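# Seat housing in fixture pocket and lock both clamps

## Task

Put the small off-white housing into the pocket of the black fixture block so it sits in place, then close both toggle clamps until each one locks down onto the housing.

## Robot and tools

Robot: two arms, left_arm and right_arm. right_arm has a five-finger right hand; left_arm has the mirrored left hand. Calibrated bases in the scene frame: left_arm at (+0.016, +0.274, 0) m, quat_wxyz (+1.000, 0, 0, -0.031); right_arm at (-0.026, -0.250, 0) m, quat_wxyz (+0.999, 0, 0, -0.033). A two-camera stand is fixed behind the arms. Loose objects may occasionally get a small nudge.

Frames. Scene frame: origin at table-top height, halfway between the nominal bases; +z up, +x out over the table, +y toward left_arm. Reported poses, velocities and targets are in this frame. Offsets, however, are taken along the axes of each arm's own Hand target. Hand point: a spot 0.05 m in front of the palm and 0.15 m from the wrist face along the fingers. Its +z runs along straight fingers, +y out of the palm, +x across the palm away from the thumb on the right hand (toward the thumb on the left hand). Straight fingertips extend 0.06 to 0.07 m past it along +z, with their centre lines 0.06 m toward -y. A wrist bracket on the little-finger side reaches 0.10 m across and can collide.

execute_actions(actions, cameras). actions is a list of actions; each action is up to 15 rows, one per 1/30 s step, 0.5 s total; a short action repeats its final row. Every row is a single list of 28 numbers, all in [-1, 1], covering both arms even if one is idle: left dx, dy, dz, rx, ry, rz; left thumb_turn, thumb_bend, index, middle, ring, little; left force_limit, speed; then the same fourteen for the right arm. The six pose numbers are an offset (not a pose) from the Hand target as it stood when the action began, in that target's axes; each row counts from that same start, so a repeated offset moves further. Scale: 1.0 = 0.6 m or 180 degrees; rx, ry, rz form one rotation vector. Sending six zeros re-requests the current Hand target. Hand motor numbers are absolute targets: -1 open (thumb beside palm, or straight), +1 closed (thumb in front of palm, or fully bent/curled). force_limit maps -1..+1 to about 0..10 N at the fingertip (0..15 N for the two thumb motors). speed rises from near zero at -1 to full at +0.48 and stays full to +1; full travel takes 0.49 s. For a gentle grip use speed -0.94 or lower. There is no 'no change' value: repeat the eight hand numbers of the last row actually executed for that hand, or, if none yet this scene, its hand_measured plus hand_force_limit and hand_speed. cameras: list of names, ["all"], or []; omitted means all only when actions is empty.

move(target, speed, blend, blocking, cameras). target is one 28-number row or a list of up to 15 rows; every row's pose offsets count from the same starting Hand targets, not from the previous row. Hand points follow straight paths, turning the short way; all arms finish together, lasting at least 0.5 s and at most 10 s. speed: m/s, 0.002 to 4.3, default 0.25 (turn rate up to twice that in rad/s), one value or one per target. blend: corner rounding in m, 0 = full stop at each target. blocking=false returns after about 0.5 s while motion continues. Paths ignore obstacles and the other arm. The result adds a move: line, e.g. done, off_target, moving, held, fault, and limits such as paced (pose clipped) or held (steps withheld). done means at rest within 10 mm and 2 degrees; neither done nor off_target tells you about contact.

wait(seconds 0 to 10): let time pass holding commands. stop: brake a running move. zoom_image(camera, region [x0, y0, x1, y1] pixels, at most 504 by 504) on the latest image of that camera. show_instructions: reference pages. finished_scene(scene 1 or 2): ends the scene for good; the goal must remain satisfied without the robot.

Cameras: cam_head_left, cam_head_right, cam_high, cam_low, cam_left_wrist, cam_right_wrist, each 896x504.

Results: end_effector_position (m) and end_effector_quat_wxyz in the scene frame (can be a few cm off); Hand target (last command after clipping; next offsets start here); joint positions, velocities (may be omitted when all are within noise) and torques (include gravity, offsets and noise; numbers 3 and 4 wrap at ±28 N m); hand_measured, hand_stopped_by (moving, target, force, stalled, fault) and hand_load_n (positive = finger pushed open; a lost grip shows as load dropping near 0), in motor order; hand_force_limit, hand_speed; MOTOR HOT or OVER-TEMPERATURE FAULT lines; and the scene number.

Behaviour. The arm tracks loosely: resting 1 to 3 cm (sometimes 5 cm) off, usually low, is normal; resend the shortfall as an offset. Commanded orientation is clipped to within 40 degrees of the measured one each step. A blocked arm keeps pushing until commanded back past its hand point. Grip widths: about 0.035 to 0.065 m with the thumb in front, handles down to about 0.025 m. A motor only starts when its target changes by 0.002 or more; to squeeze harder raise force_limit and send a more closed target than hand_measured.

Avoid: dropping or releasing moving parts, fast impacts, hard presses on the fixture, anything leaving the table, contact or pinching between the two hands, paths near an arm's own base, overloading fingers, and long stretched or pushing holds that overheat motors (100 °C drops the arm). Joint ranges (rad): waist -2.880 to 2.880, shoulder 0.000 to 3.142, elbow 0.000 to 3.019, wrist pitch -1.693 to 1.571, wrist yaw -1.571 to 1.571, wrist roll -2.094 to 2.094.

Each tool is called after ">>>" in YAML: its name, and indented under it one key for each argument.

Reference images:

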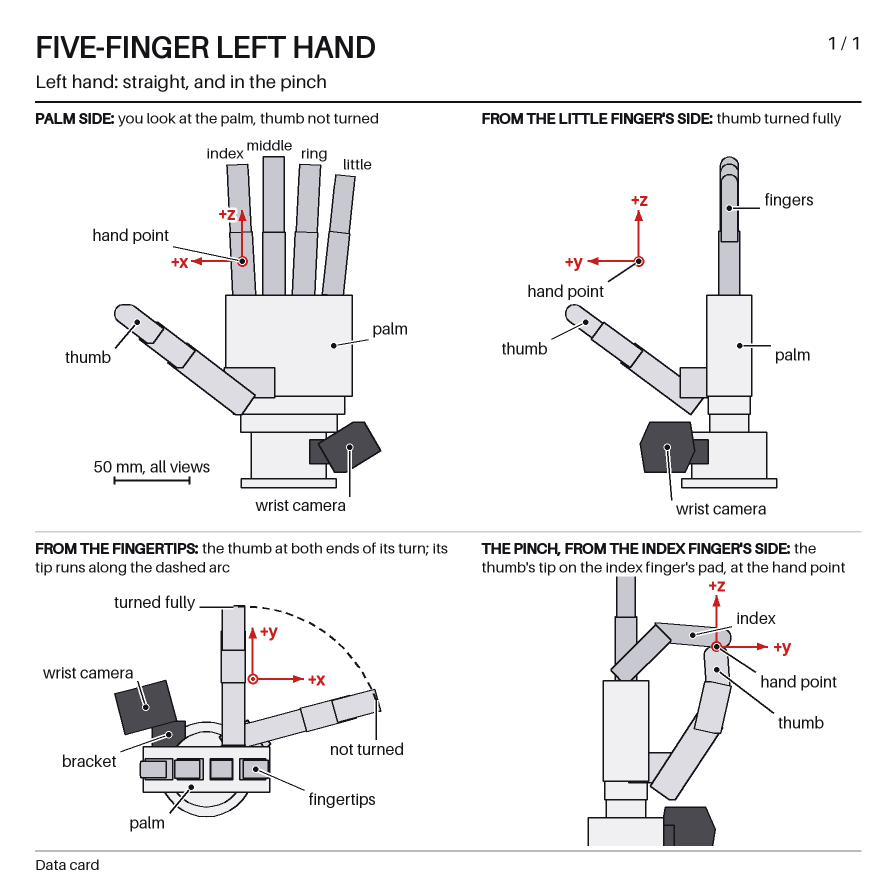

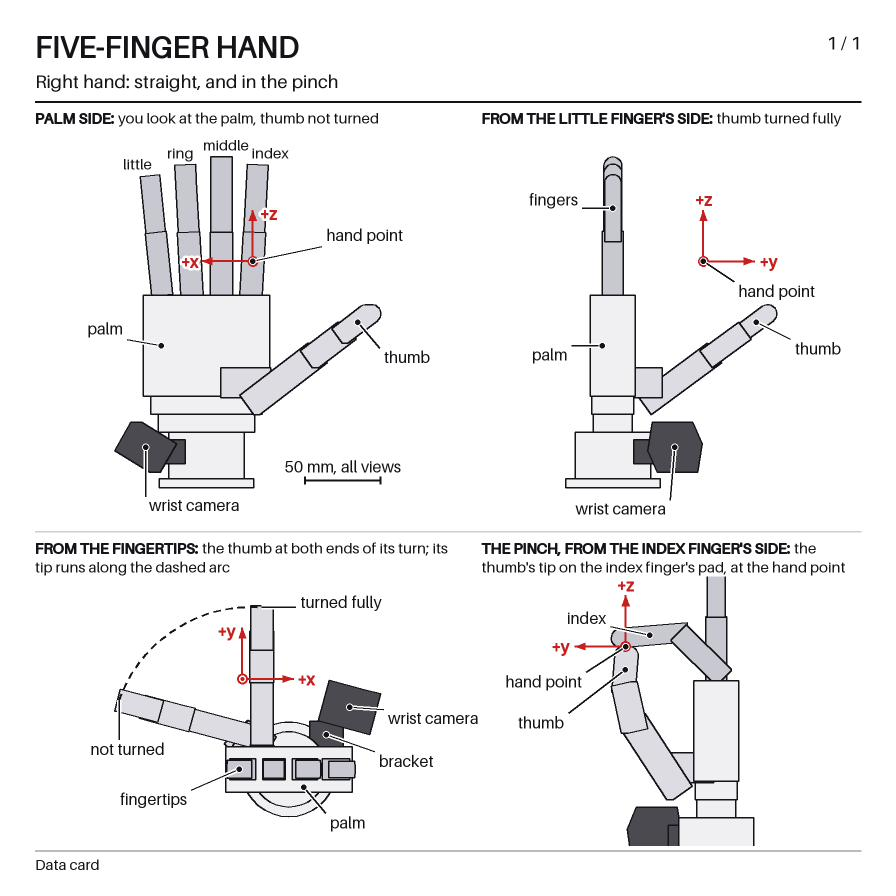

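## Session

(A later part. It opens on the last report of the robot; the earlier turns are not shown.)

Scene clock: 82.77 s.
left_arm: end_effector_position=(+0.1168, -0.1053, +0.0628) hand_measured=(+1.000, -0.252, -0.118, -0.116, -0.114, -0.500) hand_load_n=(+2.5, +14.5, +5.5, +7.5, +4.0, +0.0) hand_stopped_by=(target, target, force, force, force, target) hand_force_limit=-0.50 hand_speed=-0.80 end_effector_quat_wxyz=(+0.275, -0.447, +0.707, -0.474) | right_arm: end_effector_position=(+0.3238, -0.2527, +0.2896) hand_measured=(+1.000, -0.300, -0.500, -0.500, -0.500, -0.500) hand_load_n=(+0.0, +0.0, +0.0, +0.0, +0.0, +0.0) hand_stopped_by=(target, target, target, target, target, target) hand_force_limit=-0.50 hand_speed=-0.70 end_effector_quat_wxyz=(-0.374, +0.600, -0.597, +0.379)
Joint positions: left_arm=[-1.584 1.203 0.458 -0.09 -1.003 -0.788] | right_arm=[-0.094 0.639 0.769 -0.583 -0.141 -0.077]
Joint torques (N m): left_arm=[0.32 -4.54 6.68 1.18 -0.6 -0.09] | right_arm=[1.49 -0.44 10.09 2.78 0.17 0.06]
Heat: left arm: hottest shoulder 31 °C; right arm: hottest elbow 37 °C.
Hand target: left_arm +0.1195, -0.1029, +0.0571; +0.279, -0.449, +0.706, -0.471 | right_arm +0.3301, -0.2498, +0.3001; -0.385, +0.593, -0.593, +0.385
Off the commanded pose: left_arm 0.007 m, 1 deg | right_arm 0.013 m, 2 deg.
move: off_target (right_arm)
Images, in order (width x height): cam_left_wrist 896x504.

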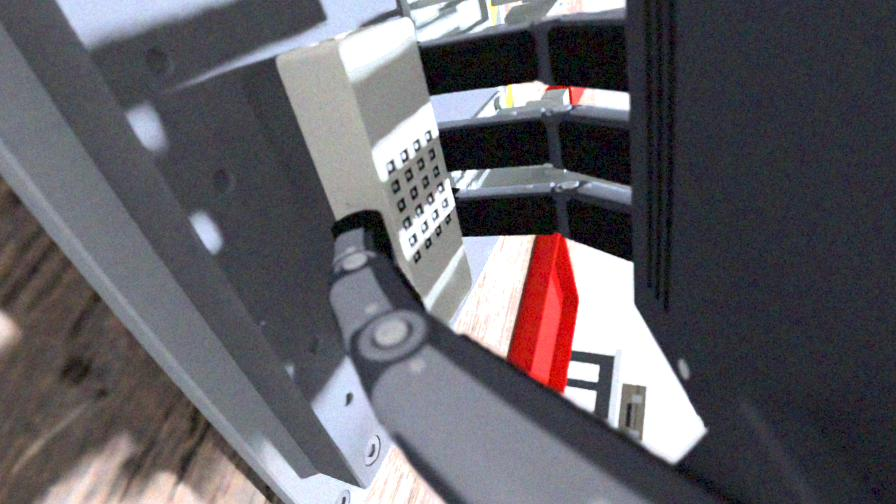

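>>> move:
  target: [0.0023,0.0055,-0.0002,0.0005,-0.0178,-0.0077,1,-0.25,0.43,0.4,0.4,-0.5,-0.5,-0.8,0,0,0,0,0,0,1,-0.3,-0.5,-0.5,-0.5,-0.5,-0.5,-0.7]
  cameras: ["cam_left_wrist"]
  speed: 0.08

>>> zoom_image:
  camera: "cam_left_wrist"
  region: [200, 0, 400, 200]

>>> zoom_image:
  camera: "cam_left_wrist"
  region: [100, 0, 480, 380]

Scene clock: 87.07 s.
left_arm: end_effector_position=(+0.1238, -0.0926, +0.0524) hand_measured=(+1.000, -0.252, -0.118, -0.116, -0.114, -0.500) hand_load_n=(+2.5, +12.5, +6.5, +8.0, +5.0, -0.5) hand_stopped_by=(target, target, force, force, force, target) hand_force_limit=-0.50 hand_speed=-0.80 end_effector_quat_wxyz=(+0.299, -0.471, +0.689, -0.462) | right_arm: end_effector_position=(+0.3238, -0.2527, +0.2896) hand_measured=(+1.000, -0.300, -0.500, -0.500, -0.500, -0.500) hand_load_n=(+0.0, +0.0, +0.0, +0.0, +0.0, +0.0) hand_stopped_by=(target, target, target, target, target, target) hand_force_limit=-0.50 hand_speed=-0.70 end_effector_quat_wxyz=(-0.374, +0.600, -0.597, +0.379)
Joint positions: left_arm=[-1.59 1.235 0.461 -0.169 -1.062 -0.903] | right_arm=[-0.094 0.639 0.769 -0.583 -0.141 -0.077]
Joint torques (N m): left_arm=[-1.14 -4.07 9.39 0.12 -0.39 -0.28] | right_arm=[1.49 -0.38 10.09 2.78 0.17 0.05]
Heat: left arm: hottest shoulder 31 °C; right arm: hottest elbow 37 °C.
Hand target: left_arm +0.1175, -0.1034, +0.0540; +0.293, -0.470, +0.692, -0.462 | right_arm +0.3301, -0.2498, +0.3001; -0.385, +0.593, -0.593, +0.385
Off the commanded pose: left_arm 0.013 m, 1 deg | right_arm 0.013 m, 2 deg.
move: off_target (left_arm, right_arm)
Images, in order (width x height): cam_left_wrist 896x504.

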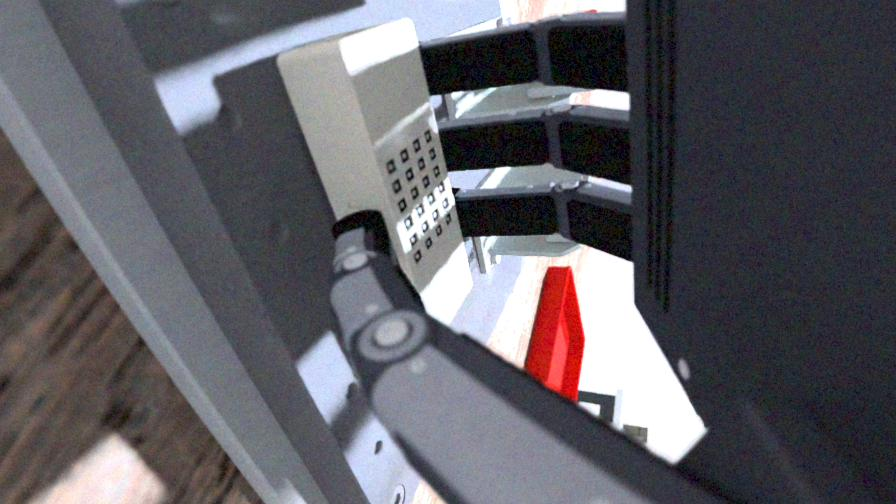

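Scaled by 2.520 from the camera's 896x504 image, which has a finer 1280x720 frame.

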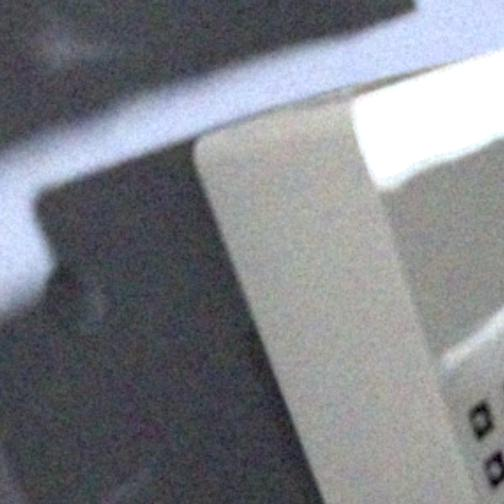

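Scaled by 1.326 from the camera's 896x504 image, which has a finer 1280x720 frame.

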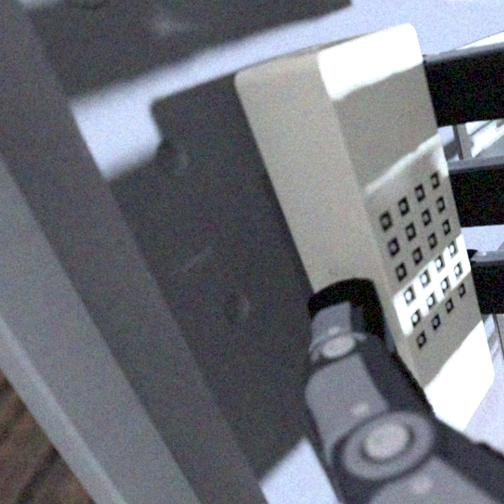

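>>> move:
  target: [0.0185,-0.0223,-0.0017,-0.0002,0.0076,0.0033,1,-0.25,0.43,0.4,0.4,-0.5,-0.5,-0.8,0,0,0,0,0,0,1,-0.3,-0.5,-0.5,-0.5,-0.5,-0.5,-0.7]
  cameras: ["cam_left_wrist"]
  speed: 0.08

>>> zoom_image:
  camera: "cam_left_wrist"
  region: [100, 0, 480, 380]

Scene clock: 88.87 s.
left_arm: end_effector_position=(+0.1206, -0.0958, +0.0525) hand_measured=(+1.000, -0.252, -0.118, -0.116, -0.114, -0.500) hand_load_n=(+3.0, +14.5, +5.5, +7.5, +4.0, +0.0) hand_stopped_by=(target, target, force, force, force, target) hand_force_limit=-0.50 hand_speed=-0.80 end_effector_quat_wxyz=(+0.296, -0.460, +0.701, -0.458) | right_arm: end_effector_position=(+0.3238, -0.2527, +0.2896) hand_measured=(+1.000, -0.300, -0.500, -0.500, -0.500, -0.500) hand_load_n=(+0.0, +0.0, +0.0, +0.0, +0.0, +0.0) hand_stopped_by=(target, target, target, target, target, target) hand_force_limit=-0.50 hand_speed=-0.70 end_effector_quat_wxyz=(-0.374, +0.600, -0.597, +0.379)
Joint positions: left_arm=[-1.59 1.235 0.469 -0.169 -1.042 -0.87] | right_arm=[-0.094 0.639 0.769 -0.583 -0.141 -0.077]
Joint torques (N m): left_arm=[-0.38 -5.54 10.86 0.44 -0.36 -0.02] | right_arm=[1.44 -0.44 10.13 2.78 0.17 0.05]
Heat: left arm: hottest shoulder 31 °C; right arm: hottest elbow 37 °C.
Hand target: left_arm +0.1175, -0.1151, +0.0670; +0.287, -0.461, +0.698, -0.466 | right_arm +0.3301, -0.2498, +0.3001; -0.385, +0.593, -0.593, +0.385
Off the commanded pose: left_arm 0.024 m, 1 deg | right_arm 0.013 m, 2 deg.
move: off_target (left_arm, right_arm)
Images, in order (width x height): cam_left_wrist 896x504.

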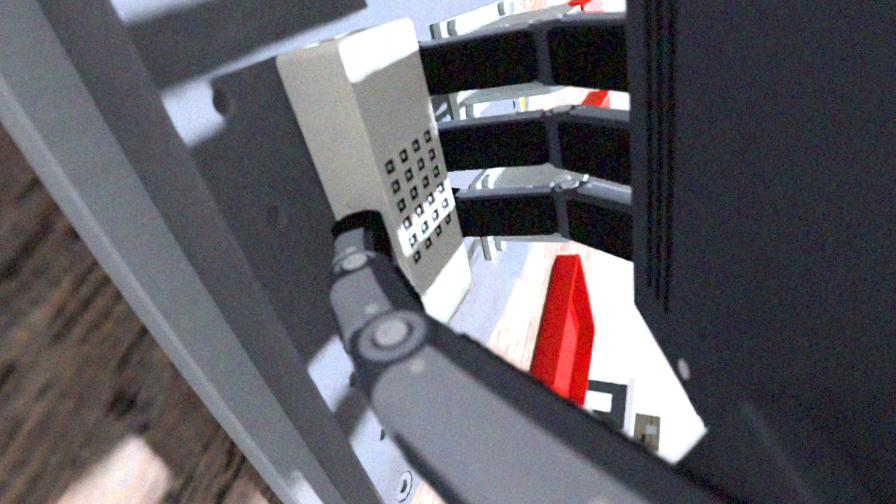

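Scaled by 1.326 from the camera's 896x504 image, which has a finer 1280x720 frame.

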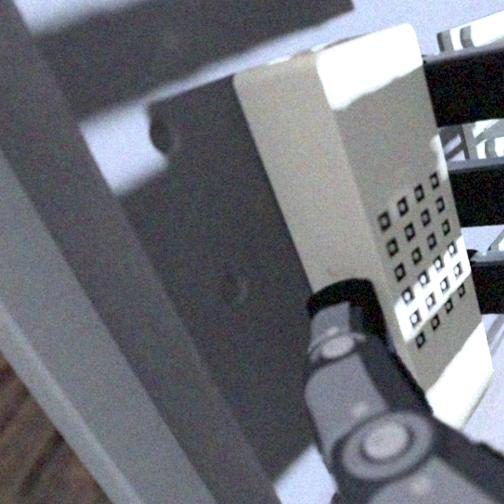

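>>> move:
  target: [0.0037,-0.0808,-0.0280,0,0,0,1,-0.25,0.43,0.4,0.4,-0.5,-0.5,-0.8,0,0,0,0,0,0,1,-0.3,-0.5,-0.5,-0.5,-0.5,-0.5,-0.7]
  cameras: []
  speed: 0.12

Scene clock: 90.20 s.
left_arm: end_effector_position=(+0.1191, -0.0988, +0.0943) hand_measured=(+1.000, -0.252, -0.118, -0.116, -0.114, -0.500) hand_load_n=(+2.5, +15.0, +6.0, +7.5, +4.0, +0.0) hand_stopped_by=(target, target, force, force, force, target) hand_force_limit=-0.50 hand_speed=-0.80 end_effector_quat_wxyz=(+0.298, -0.451, +0.710, -0.452) | right_arm: end_effector_position=(+0.3238, -0.2527, +0.2896) hand_measured=(+1.000, -0.300, -0.500, -0.500, -0.500, -0.500) hand_load_n=(+0.0, +0.0, +0.0, +0.0, +0.0, +0.0) hand_stopped_by=(target, target, target, target, target, target) hand_force_limit=-0.50 hand_speed=-0.70 end_effector_quat_wxyz=(-0.374, +0.600, -0.597, +0.379)
Joint positions: left_arm=[-1.59 1.135 0.543 -0.344 -1.032 -0.844] | right_arm=[-0.094 0.639 0.769 -0.583 -0.141 -0.077]
Joint torques (N m): left_arm=[0.67 -6.18 12.25 0.27 -0.46 -0.05] | right_arm=[1.44 -0.5 10.14 2.78 0.17 0.06]
Heat: left arm: hottest shoulder 31 °C; right arm: hottest elbow 37 °C.
Hand target: left_arm +0.1208, -0.1175, +0.1183; +0.287, -0.461, +0.698, -0.466 | right_arm +0.3301, -0.2498, +0.3001; -0.385, +0.593, -0.593, +0.385
Off the commanded pose: left_arm 0.030 m, 3 deg | right_arm 0.013 m, 2 deg.
move: off_target (left_arm, right_arm)
No camera images: "cameras" was empty.

>>> move:
  target: [-0.0105,0.0752,0.0283,0,0,0,1,-0.25,0.43,0.4,0.4,-0.5,-0.5,-0.8,0,0,0,0,0,0,1,-0.3,-0.5,-0.5,-0.5,-0.5,-0.5,-0.7]
  cameras: ["cam_left_wrist"]
  speed: 0.12

>>> zoom_image:
  camera: "cam_left_wrist"
  region: [100, 0, 480, 380]

Scene clock: 91.70 s.
left_arm: end_effector_position=(+0.1179, -0.1132, +0.0751) hand_measured=(+1.000, -0.252, -0.118, -0.116, -0.114, -0.500) hand_load_n=(+2.5, +14.5, +5.5, +7.5, +4.0, +0.0) hand_stopped_by=(target, target, force, force, force, target) hand_force_limit=-0.50 hand_speed=-0.80 end_effector_quat_wxyz=(+0.286, -0.459, +0.699, -0.469) | right_arm: end_effector_position=(+0.3238, -0.2527, +0.2896) hand_measured=(+1.000, -0.300, -0.500, -0.500, -0.500, -0.500) hand_load_n=(+0.0, +0.0, +0.0, +0.0, +0.0, +0.5) hand_stopped_by=(target, target, target, target, target, target) hand_force_limit=-0.50 hand_speed=-0.70 end_effector_quat_wxyz=(-0.374, +0.600, -0.597, +0.379)
Joint positions: left_arm=[-1.59 1.212 0.516 -0.19 -1.032 -0.844] | right_arm=[-0.094 0.639 0.769 -0.583 -0.141 -0.077]
Joint torques (N m): left_arm=[0.38 -5.13 6.95 1.25 -0.49 -0.11] | right_arm=[1.49 -0.44 10.13 2.77 0.17 0.05]
Heat: left arm: hottest shoulder 31 °C; right arm: hottest elbow 37 °C.
Hand target: left_arm +0.1205, -0.1119, +0.0698; +0.287, -0.461, +0.699, -0.466 | right_arm +0.3301, -0.2498, +0.3001; -0.385, +0.593, -0.593, +0.385
Off the commanded pose: left_arm 0.006 m, 0 deg | right_arm 0.013 m, 2 deg.
move: off_target (right_arm)
Images, in order (width x height): cam_left_wrist 896x504.

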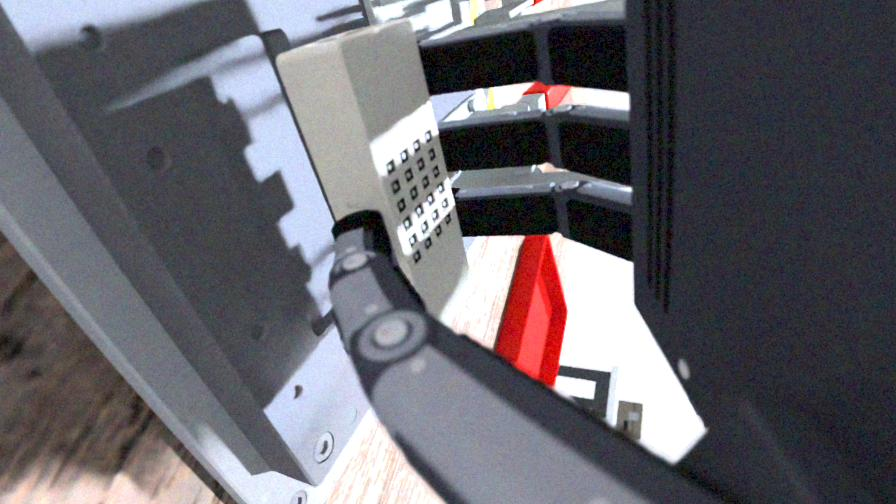

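Scaled by 1.326 from the camera's 896x504 image, which has a finer 1280x720 frame.

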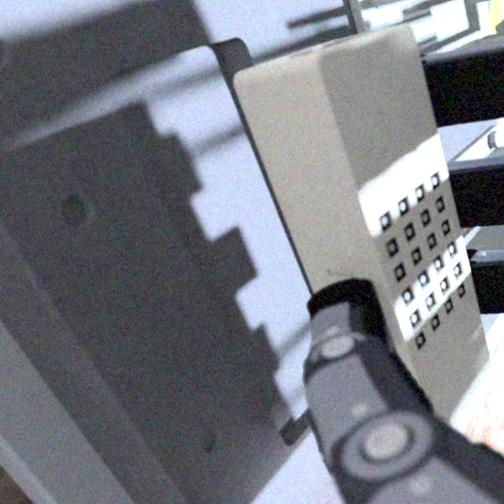

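>>> zoom_image:
  camera: "cam_left_wrist"
  region: [240, 10, 360, 130]

>>> zoom_image:
  camera: "cam_left_wrist"
  region: [260, 110, 360, 210]

>>> zoom_image:
  camera: "cam_left_wrist"
  region: [280, 190, 360, 350]

Scaled by 4.200 from the camera's 896x504 image, which has a finer 1280x720 frame.

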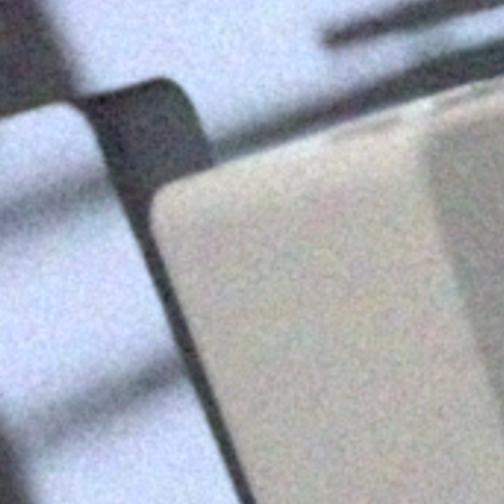

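Scaled by 5.040 from the camera's 896x504 image, which has a finer 1280x720 frame.

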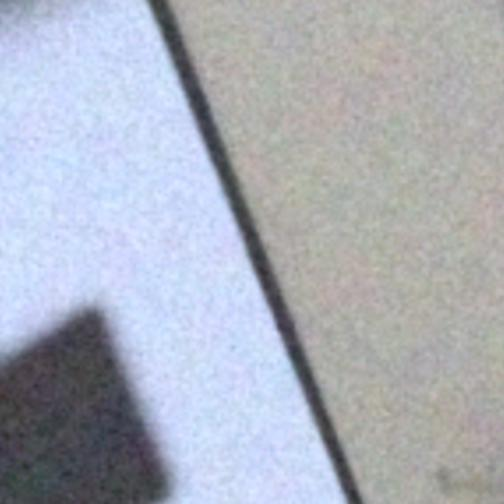

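Scaled by 3.150 from the camera's 896x504 image, which has a finer 1280x720 frame.

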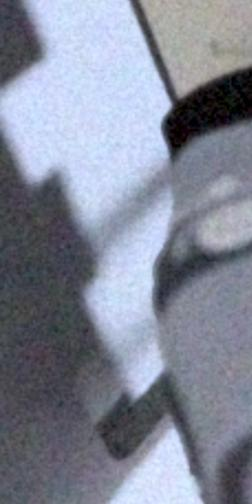

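>>> move:
  target: [-0.0085,0.0212,0.0012,0.0002,-0.0076,-0.0033,1,-0.25,0.43,0.4,0.4,-0.5,-0.5,-0.8,0,0,0,0,0,0,1,-0.3,-0.5,-0.5,-0.5,-0.5,-0.5,-0.7]
  cameras: ["cam_left_wrist"]
  speed: 0.08

>>> zoom_image:
  camera: "cam_left_wrist"
  region: [100, 0, 480, 380]

>>> zoom_image:
  camera: "cam_left_wrist"
  region: [230, 10, 350, 130]

Scene clock: 94.37 s.
left_arm: end_effector_position=(+0.1208, -0.1087, +0.0646) hand_measured=(+1.000, -0.252, -0.118, -0.116, -0.114, -0.500) hand_load_n=(+2.5, +14.5, +6.0, +7.5, +4.0, +0.0) hand_stopped_by=(target, target, force, force, force, target) hand_force_limit=-0.50 hand_speed=-0.80 end_effector_quat_wxyz=(+0.291, -0.472, +0.690, -0.466) | right_arm: end_effector_position=(+0.3238, -0.2527, +0.2896) hand_measured=(+1.000, -0.300, -0.500, -0.500, -0.500, -0.500) hand_load_n=(+0.0, +0.0, +0.0, +0.0, +0.0, +0.0) hand_stopped_by=(target, target, target, target, target, target) hand_force_limit=-0.50 hand_speed=-0.70 end_effector_quat_wxyz=(-0.374, +0.600, -0.597, +0.379)
Joint positions: left_arm=[-1.59 1.24 0.505 -0.19 -1.051 -0.898] | right_arm=[-0.094 0.639 0.769 -0.583 -0.141 -0.077]
Joint torques (N m): left_arm=[-0.62 -5.3 6.71 0.58 -0.79 -0.22] | right_arm=[1.44 -0.5 10.1 2.78 0.17 0.05]
Heat: left arm: hottest shoulder 31 °C; right arm: hottest elbow 37 °C.
Hand target: left_arm +0.1185, -0.1058, +0.0578; +0.293, -0.470, +0.692, -0.463 | right_arm +0.3301, -0.2498, +0.3001; -0.385, +0.593, -0.593, +0.385
Off the commanded pose: left_arm 0.008 m, 1 deg | right_arm 0.013 m, 2 deg.
move: off_target (right_arm)
Images, in order (width x height): cam_left_wrist 896x504.

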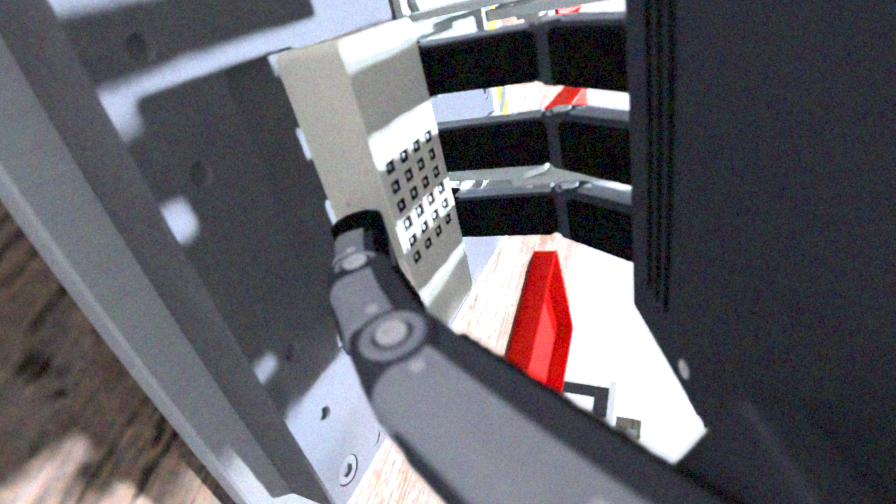

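Scaled by 1.326 from the camera's 896x504 image, which has a finer 1280x720 frame.

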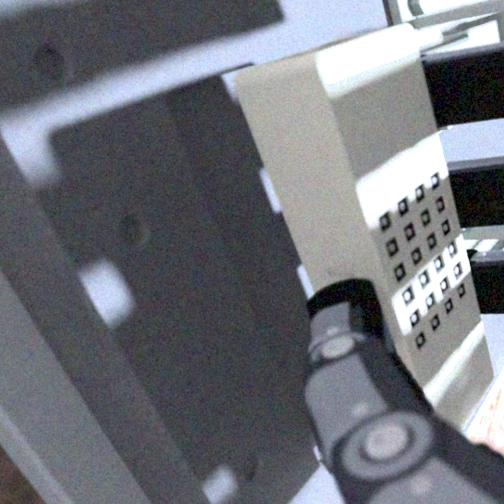

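Scaled by 4.200 from the camera's 896x504 image, which has a finer 1280x720 frame.

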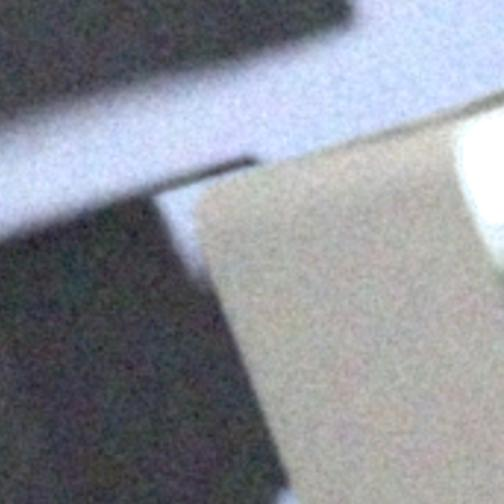

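>>> move:
  target: [0.0005,0.011,-0.0043,0,0,0,1,-0.25,0.43,0.4,0.4,-0.5,-0.5,-0.8,0,0,0,0,0,0,1,-0.3,-0.5,-0.5,-0.5,-0.5,-0.5,-0.7]
  cameras: ["cam_left_wrist"]
  speed: 0.08

>>> zoom_image:
  camera: "cam_left_wrist"
  region: [100, 0, 480, 380]

>>> zoom_image:
  camera: "cam_left_wrist"
  region: [230, 10, 350, 130]

Scene clock: 96.00 s.
left_arm: end_effector_position=(+0.1174, -0.1100, +0.0622) hand_measured=(+1.000, -0.252, -0.118, -0.116, -0.114, -0.500) hand_load_n=(+3.0, +15.0, +5.5, +7.5, +4.0, +0.0) hand_stopped_by=(target, target, force, force, force, target) hand_force_limit=-0.50 hand_speed=-0.80 end_effector_quat_wxyz=(+0.289, -0.475, +0.686, -0.469) | right_arm: end_effector_position=(+0.3238, -0.2527, +0.2896) hand_measured=(+1.000, -0.300, -0.500, -0.500, -0.500, -0.500) hand_load_n=(+0.0, +0.0, +0.0, +0.0, +0.0, +0.0) hand_stopped_by=(target, target, target, target, target, target) hand_force_limit=-0.50 hand_speed=-0.70 end_effector_quat_wxyz=(-0.374, +0.600, -0.597, +0.379)
Joint positions: left_arm=[-1.602 1.251 0.505 -0.191 -1.06 -0.925] | right_arm=[-0.094 0.639 0.769 -0.583 -0.141 -0.077]
Joint torques (N m): left_arm=[-1.08 -5.36 6.3 0.38 -0.82 -0.19] | right_arm=[1.55 -0.56 10.11 2.78 0.17 0.05]
Heat: left arm: hottest shoulder 31 °C; right arm: hottest elbow 37 °C.
Hand target: left_arm +0.1137, -0.1043, +0.0529; +0.293, -0.470, +0.692, -0.463 | right_arm +0.3301, -0.2498, +0.3001; -0.385, +0.593, -0.593, +0.385
Off the commanded pose: left_arm 0.012 m, 1 deg | right_arm 0.013 m, 2 deg.
move: off_target (left_arm, right_arm)
Images, in order (width x height): cam_left_wrist 896x504.

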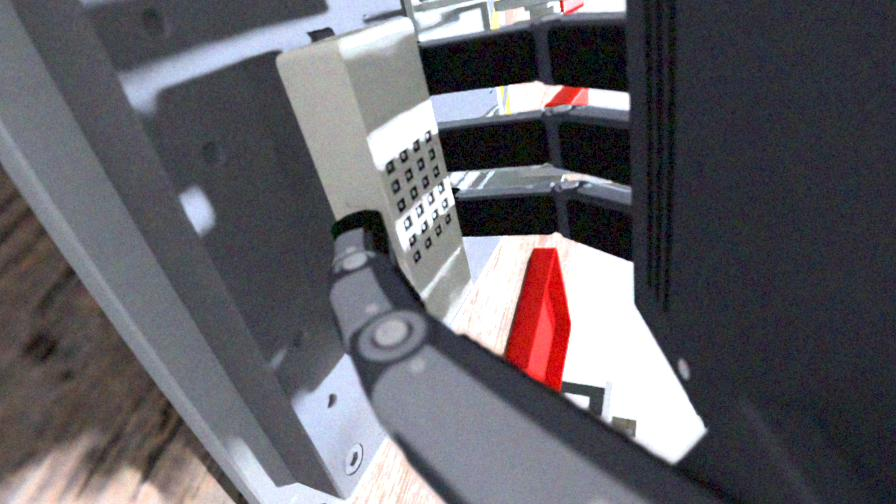

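Scaled by 1.326 from the camera's 896x504 image, which has a finer 1280x720 frame.

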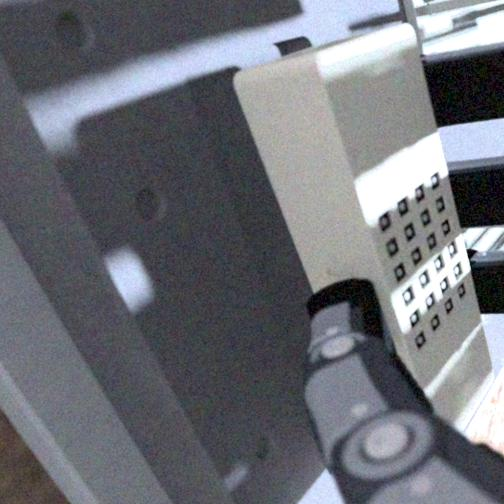

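Scaled by 4.200 from the camera's 896x504 image, which has a finer 1280x720 frame.

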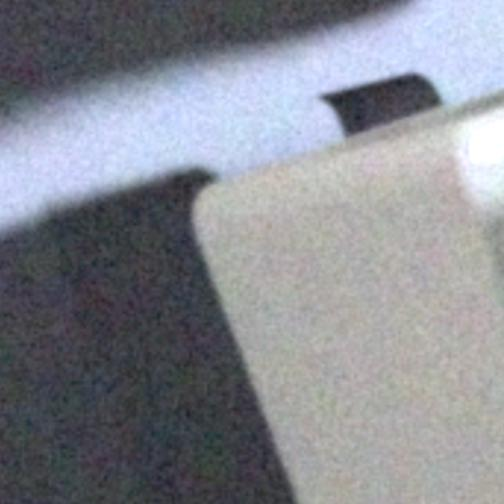

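>>> move:
  target: [-0.0055,0.004,-0.0075,0,0,0,1,-0.25,0.43,0.4,0.4,-0.5,-0.5,-0.8,0,0,0,0,0,0,1,-0.3,-0.5,-0.5,-0.5,-0.5,-0.5,-0.7]
  cameras: ["cam_left_wrist"]
  speed: 0.08

>>> zoom_image:
  camera: "cam_left_wrist"
  region: [100, 0, 480, 380]

>>> zoom_image:
  camera: "cam_left_wrist"
  region: [230, 10, 350, 130]

Scene clock: 97.60 s.
left_arm: end_effector_position=(+0.1141, -0.1030, +0.0567) hand_measured=(+1.000, -0.252, -0.118, -0.116, -0.114, -0.500) hand_load_n=(+2.5, +14.5, +5.5, +7.5, +4.5, +0.0) hand_stopped_by=(target, target, force, force, force, target) hand_force_limit=-0.50 hand_speed=-0.80 end_effector_quat_wxyz=(+0.292, -0.473, +0.689, -0.464) | right_arm: end_effector_position=(+0.3238, -0.2527, +0.2896) hand_measured=(+1.000, -0.300, -0.500, -0.500, -0.500, -0.500) hand_load_n=(+0.0, +0.0, +0.0, +0.0, +0.0, +0.0) hand_stopped_by=(target, target, target, target, target, target) hand_force_limit=-0.50 hand_speed=-0.70 end_effector_quat_wxyz=(-0.374, +0.600, -0.597, +0.379)
Joint positions: left_arm=[-1.616 1.251 0.495 -0.215 -1.068 -0.949] | right_arm=[-0.094 0.639 0.769 -0.583 -0.141 -0.077]
Joint torques (N m): left_arm=[-0.85 -6.01 6.53 0.27 -0.83 -0.24] | right_arm=[1.55 -0.5 10.11 2.81 0.17 0.06]
Heat: left arm: hottest shoulder 31 °C; right arm: hottest elbow 37 °C.
Hand target: left_arm +0.1103, -0.0993, +0.0523; +0.293, -0.470, +0.692, -0.463 | right_arm +0.3301, -0.2498, +0.3001; -0.385, +0.593, -0.593, +0.385
Off the commanded pose: left_arm 0.007 m, 1 deg | right_arm 0.013 m, 2 deg.
move: off_target (right_arm)
Images, in order (width x height): cam_left_wrist 896x504.

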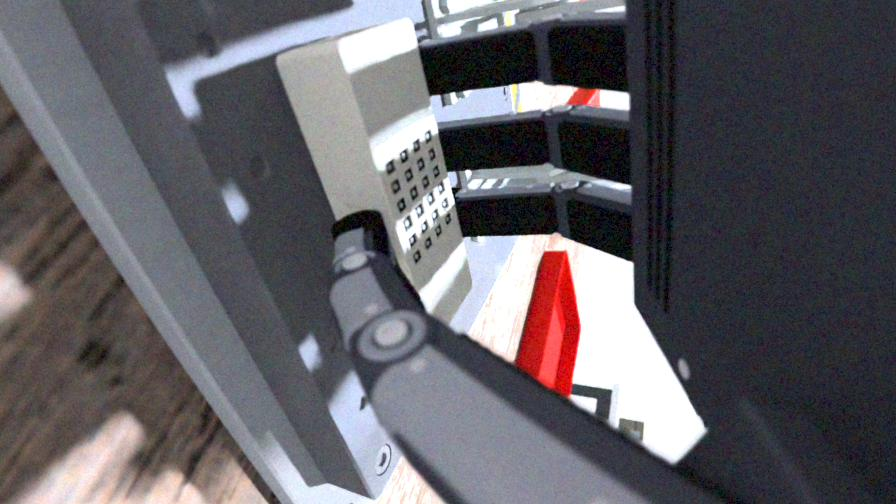

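Scaled by 1.326 from the camera's 896x504 image, which has a finer 1280x720 frame.

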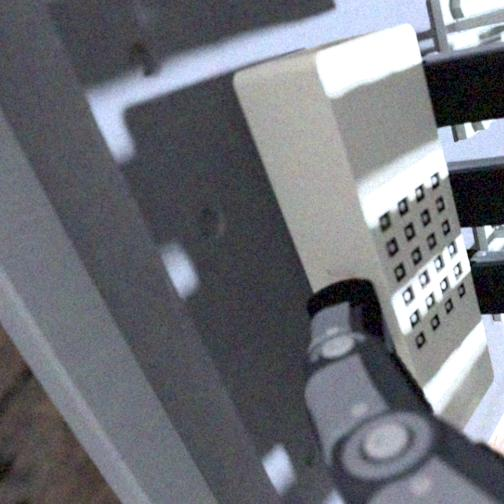

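Scaled by 4.200 from the camera's 896x504 image, which has a finer 1280x720 frame.

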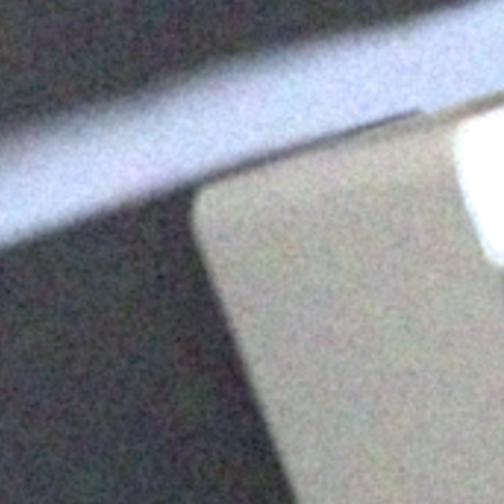

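>>> zoom_image:
  camera: "cam_left_wrist"
  region: [220, 40, 360, 220]

>>> zoom_image:
  camera: "cam_left_wrist"
  region: [240, 200, 440, 430]

Scaled by 2.800 from the camera's 896x504 image, which has a finer 1280x720 frame.

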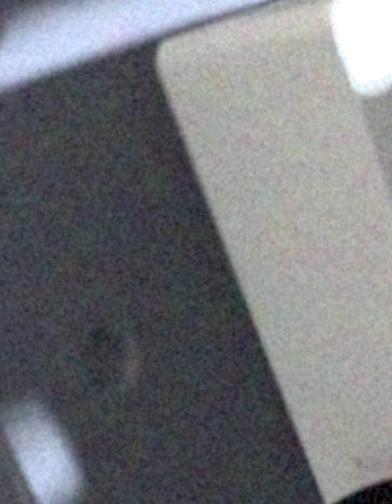

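Scaled by 2.191 from the camera's 896x504 image, which has a finer 1280x720 frame.

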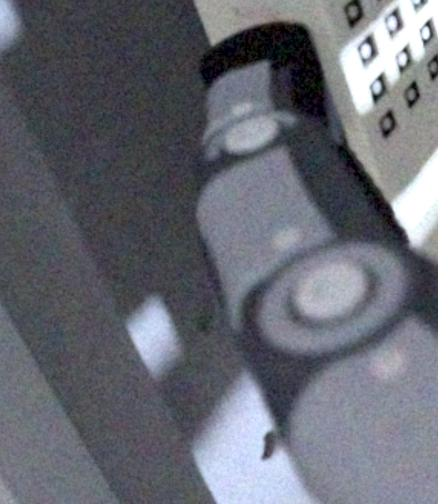

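>>> move:
  target: [0.0115,-0.0085,0.0158,0,0,0,1,-0.25,0.43,0.4,0.4,-0.5,-0.5,-0.8,0,0,0,0,0,0,1,-0.3,-0.5,-0.5,-0.5,-0.5,-0.5,-0.7]
  cameras: ["cam_left_wrist"]
  speed: 0.08

>>> zoom_image:
  camera: "cam_left_wrist"
  region: [100, 0, 480, 380]

>>> zoom_image:
  camera: "cam_left_wrist"
  region: [230, 10, 350, 130]

Scene clock: 100.23 s.
left_arm: end_effector_position=(+0.1134, -0.1057, +0.0539) hand_measured=(+1.000, -0.252, -0.118, -0.116, -0.114, -0.500) hand_load_n=(+2.5, +14.5, +5.5, +7.5, +4.5, +0.0) hand_stopped_by=(target, target, force, force, force, target) hand_force_limit=-0.50 hand_speed=-0.80 end_effector_quat_wxyz=(+0.291, -0.468, +0.694, -0.464) | right_arm: end_effector_position=(+0.3238, -0.2527, +0.2896) hand_measured=(+1.000, -0.300, -0.500, -0.500, -0.500, -0.500) hand_load_n=(+0.0, +0.5, -0.5, +0.0, +0.0, +0.0) hand_stopped_by=(target, target, target, target, target, target) hand_force_limit=-0.50 hand_speed=-0.70 end_effector_quat_wxyz=(-0.374, +0.600, -0.597, +0.379)
Joint positions: left_arm=[-1.614 1.263 0.495 -0.191 -1.06 -0.926] | right_arm=[-0.094 0.639 0.769 -0.583 -0.141 -0.077]
Joint torques (N m): left_arm=[1.08 -5.13 7.9 1.17 -0.46 -0.03] | right_arm=[1.49 -0.21 10.11 2.76 0.18 0.05]
Heat: left arm: hottest shoulder 31 °C; right arm: hottest elbow 37 °C.
Hand target: left_arm +0.1176, -0.1098, +0.0535; +0.293, -0.470, +0.692, -0.463 | right_arm +0.3301, -0.2498, +0.3001; -0.385, +0.593, -0.593, +0.385
Off the commanded pose: left_arm 0.006 m, 0 deg | right_arm 0.013 m, 2 deg.
move: off_target (right_arm)
Images, in order (width x height): cam_left_wrist 896x504.

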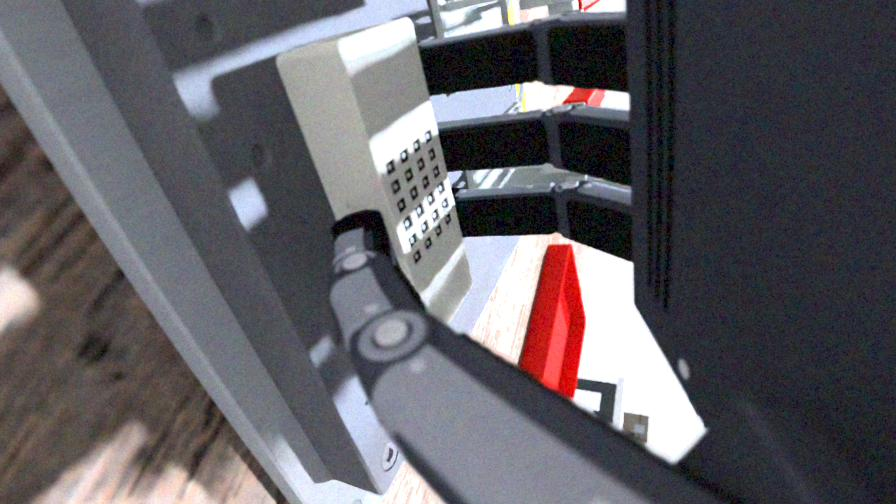

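Scaled by 1.326 from the camera's 896x504 image, which has a finer 1280x720 frame.

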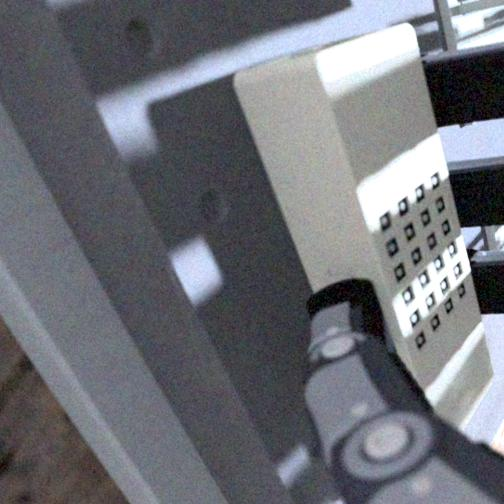

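Scaled by 4.200 from the camera's 896x504 image, which has a finer 1280x720 frame.

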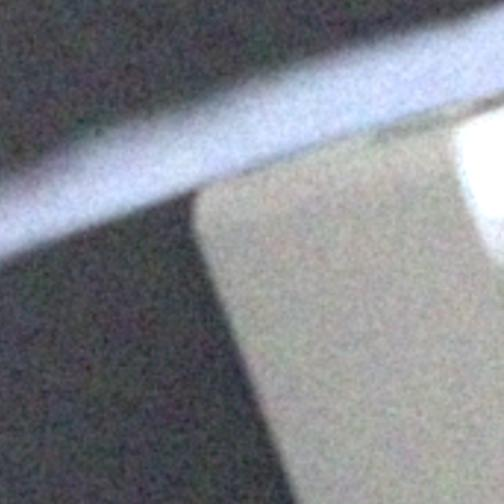

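>>> move:
  target: [0.0005,0.0041,0.0073,0,0,0,1,-0.25,0.43,0.4,0.4,-0.5,-0.5,-0.8,0,0,0,0,0,0,1,-0.3,-0.5,-0.5,-0.5,-0.5,-0.5,-0.7]
  cameras: ["cam_left_wrist"]
  speed: 0.05

>>> zoom_image:
  camera: "cam_left_wrist"
  region: [100, 0, 480, 380]

>>> zoom_image:
  camera: "cam_left_wrist"
  region: [230, 10, 350, 130]

Scene clock: 101.50 s.
left_arm: end_effector_position=(+0.1159, -0.1088, +0.0527) hand_measured=(+1.000, -0.252, -0.118, -0.116, -0.114, -0.500) hand_load_n=(+2.5, +15.0, +5.5, +7.0, +4.0, +0.5) hand_stopped_by=(target, target, force, force, force, target) hand_force_limit=-0.50 hand_speed=-0.80 end_effector_quat_wxyz=(+0.292, -0.467, +0.693, -0.465) | right_arm: end_effector_position=(+0.3238, -0.2527, +0.2896) hand_measured=(+1.000, -0.300, -0.500, -0.500, -0.500, -0.500) hand_load_n=(+0.0, +0.0, +0.0, +0.0, +0.0, +0.0) hand_stopped_by=(target, target, target, target, target, target) hand_force_limit=-0.50 hand_speed=-0.70 end_effector_quat_wxyz=(-0.374, +0.600, -0.597, +0.379)
Joint positions: left_arm=[-1.606 1.275 0.495 -0.16 -1.057 -0.906] | right_arm=[-0.094 0.639 0.769 -0.583 -0.141 -0.077]
Joint torques (N m): left_arm=[0.97 -4.78 7.42 1.17 -0.33 -0.04] | right_arm=[1.44 -0.44 10.13 2.81 0.17 0.05]
Heat: left arm: hottest shoulder 31 °C; right arm: hottest elbow 37 °C.
Hand target: left_arm +0.1202, -0.1113, +0.0494; +0.293, -0.470, +0.692, -0.462 | right_arm +0.3301, -0.2498, +0.3001; -0.385, +0.593, -0.593, +0.385
Off the commanded pose: left_arm 0.006 m, 0 deg | right_arm 0.013 m, 2 deg.
move: off_target (right_arm)
Images, in order (width x height): cam_left_wrist 896x504.

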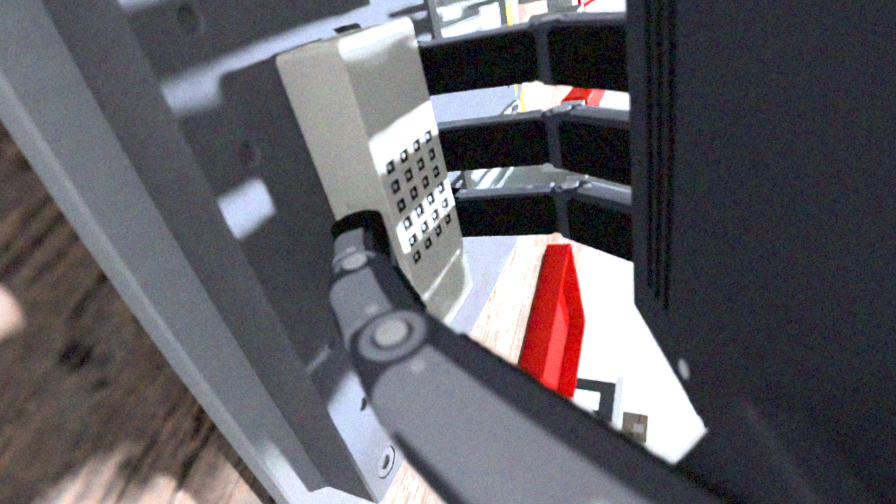

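Scaled by 1.326 from the camera's 896x504 image, which has a finer 1280x720 frame.

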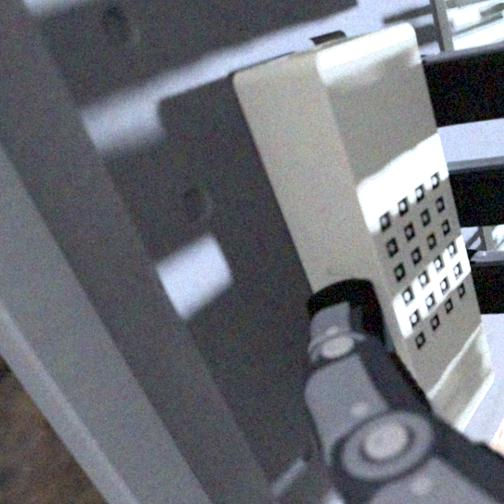

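Scaled by 4.200 from the camera's 896x504 image, which has a finer 1280x720 frame.

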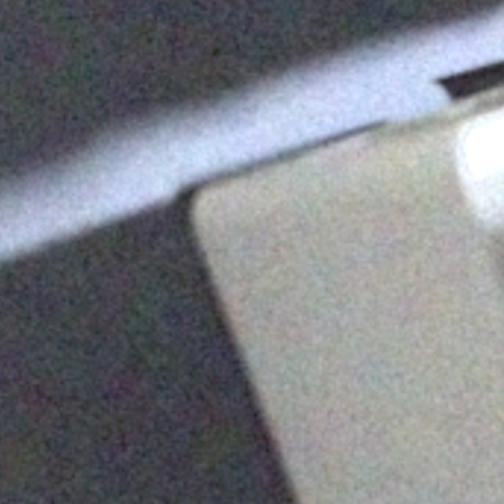

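>>> move:
  target: [-0.006,0.0062,-0.0187,0,0,0,1,-0.25,0.43,0.4,0.4,-0.5,-0.5,-0.8,0,0,0,0,0,0,1,-0.3,-0.5,-0.5,-0.5,-0.5,-0.5,-0.7]
  cameras: ["cam_left_wrist"]
  speed: 0.05

>>> zoom_image:
  camera: "cam_left_wrist"
  region: [100, 0, 480, 380]

>>> zoom_image:
  camera: "cam_left_wrist"
  region: [230, 10, 370, 150]

Scene clock: 103.23 s.
left_arm: end_effector_position=(+0.1162, -0.1058, +0.0526) hand_measured=(+1.000, -0.252, -0.118, -0.116, -0.114, -0.500) hand_load_n=(+2.5, +13.0, +6.0, +8.0, +5.5, +0.0) hand_stopped_by=(target, target, force, force, force, target) hand_force_limit=-0.50 hand_speed=-0.80 end_effector_quat_wxyz=(+0.294, -0.475, +0.686, -0.466) | right_arm: end_effector_position=(+0.3238, -0.2527, +0.2896) hand_measured=(+1.000, -0.300, -0.500, -0.500, -0.500, -0.500) hand_load_n=(+0.0, +0.0, +0.0, +0.0, +0.0, +0.0) hand_stopped_by=(target, target, target, target, target, target) hand_force_limit=-0.50 hand_speed=-0.70 end_effector_quat_wxyz=(-0.374, +0.600, -0.597, +0.379)
Joint positions: left_arm=[-1.612 1.275 0.495 -0.187 -1.073 -0.948] | right_arm=[-0.094 0.639 0.769 -0.583 -0.141 -0.077]
Joint torques (N m): left_arm=[-1.2 -6.36 6.8 -0.08 -0.51 -0.16] | right_arm=[1.44 -0.5 10.11 2.78 0.16 0.05]
Heat: left arm: hottest shoulder 31 °C; right arm: hottest elbow 37 °C.
Hand target: left_arm +0.1107, -0.1034, +0.0503; +0.293, -0.470, +0.692, -0.462 | right_arm +0.3301, -0.2498, +0.3001; -0.385, +0.593, -0.593, +0.385
Off the commanded pose: left_arm 0.006 m, 1 deg | right_arm 0.013 m, 2 deg.
move: off_target (right_arm)
Images, in order (width x height): cam_left_wrist 896x504.

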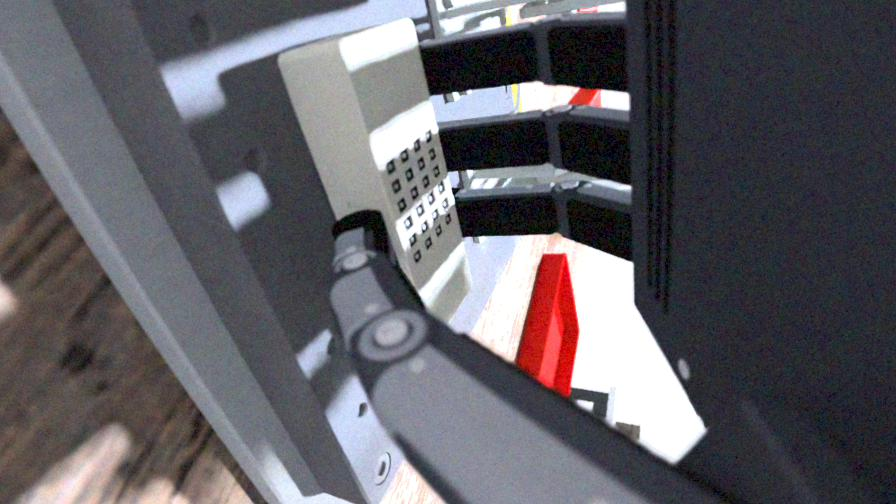

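Scaled by 1.326 from the camera's 896x504 image, which has a finer 1280x720 frame.

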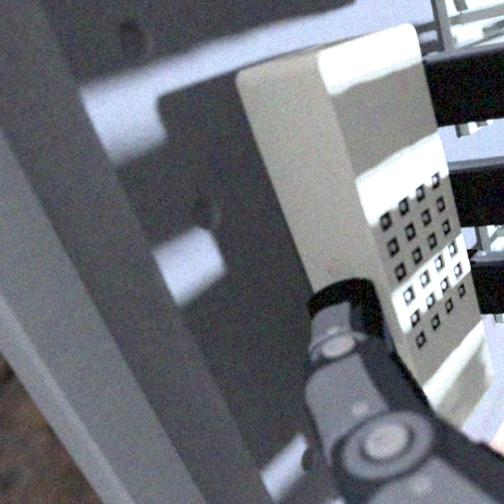

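Scaled by 3.600 from the camera's 896x504 image, which has a finer 1280x720 frame.

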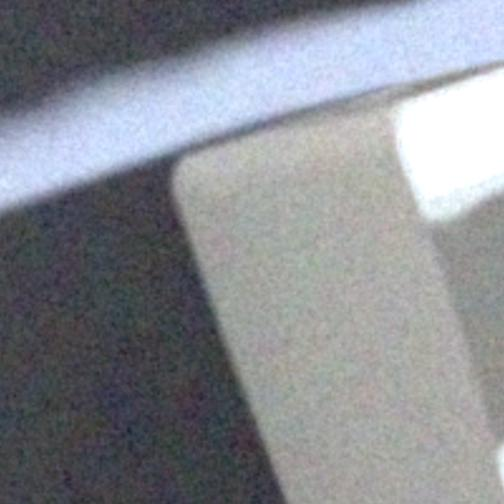

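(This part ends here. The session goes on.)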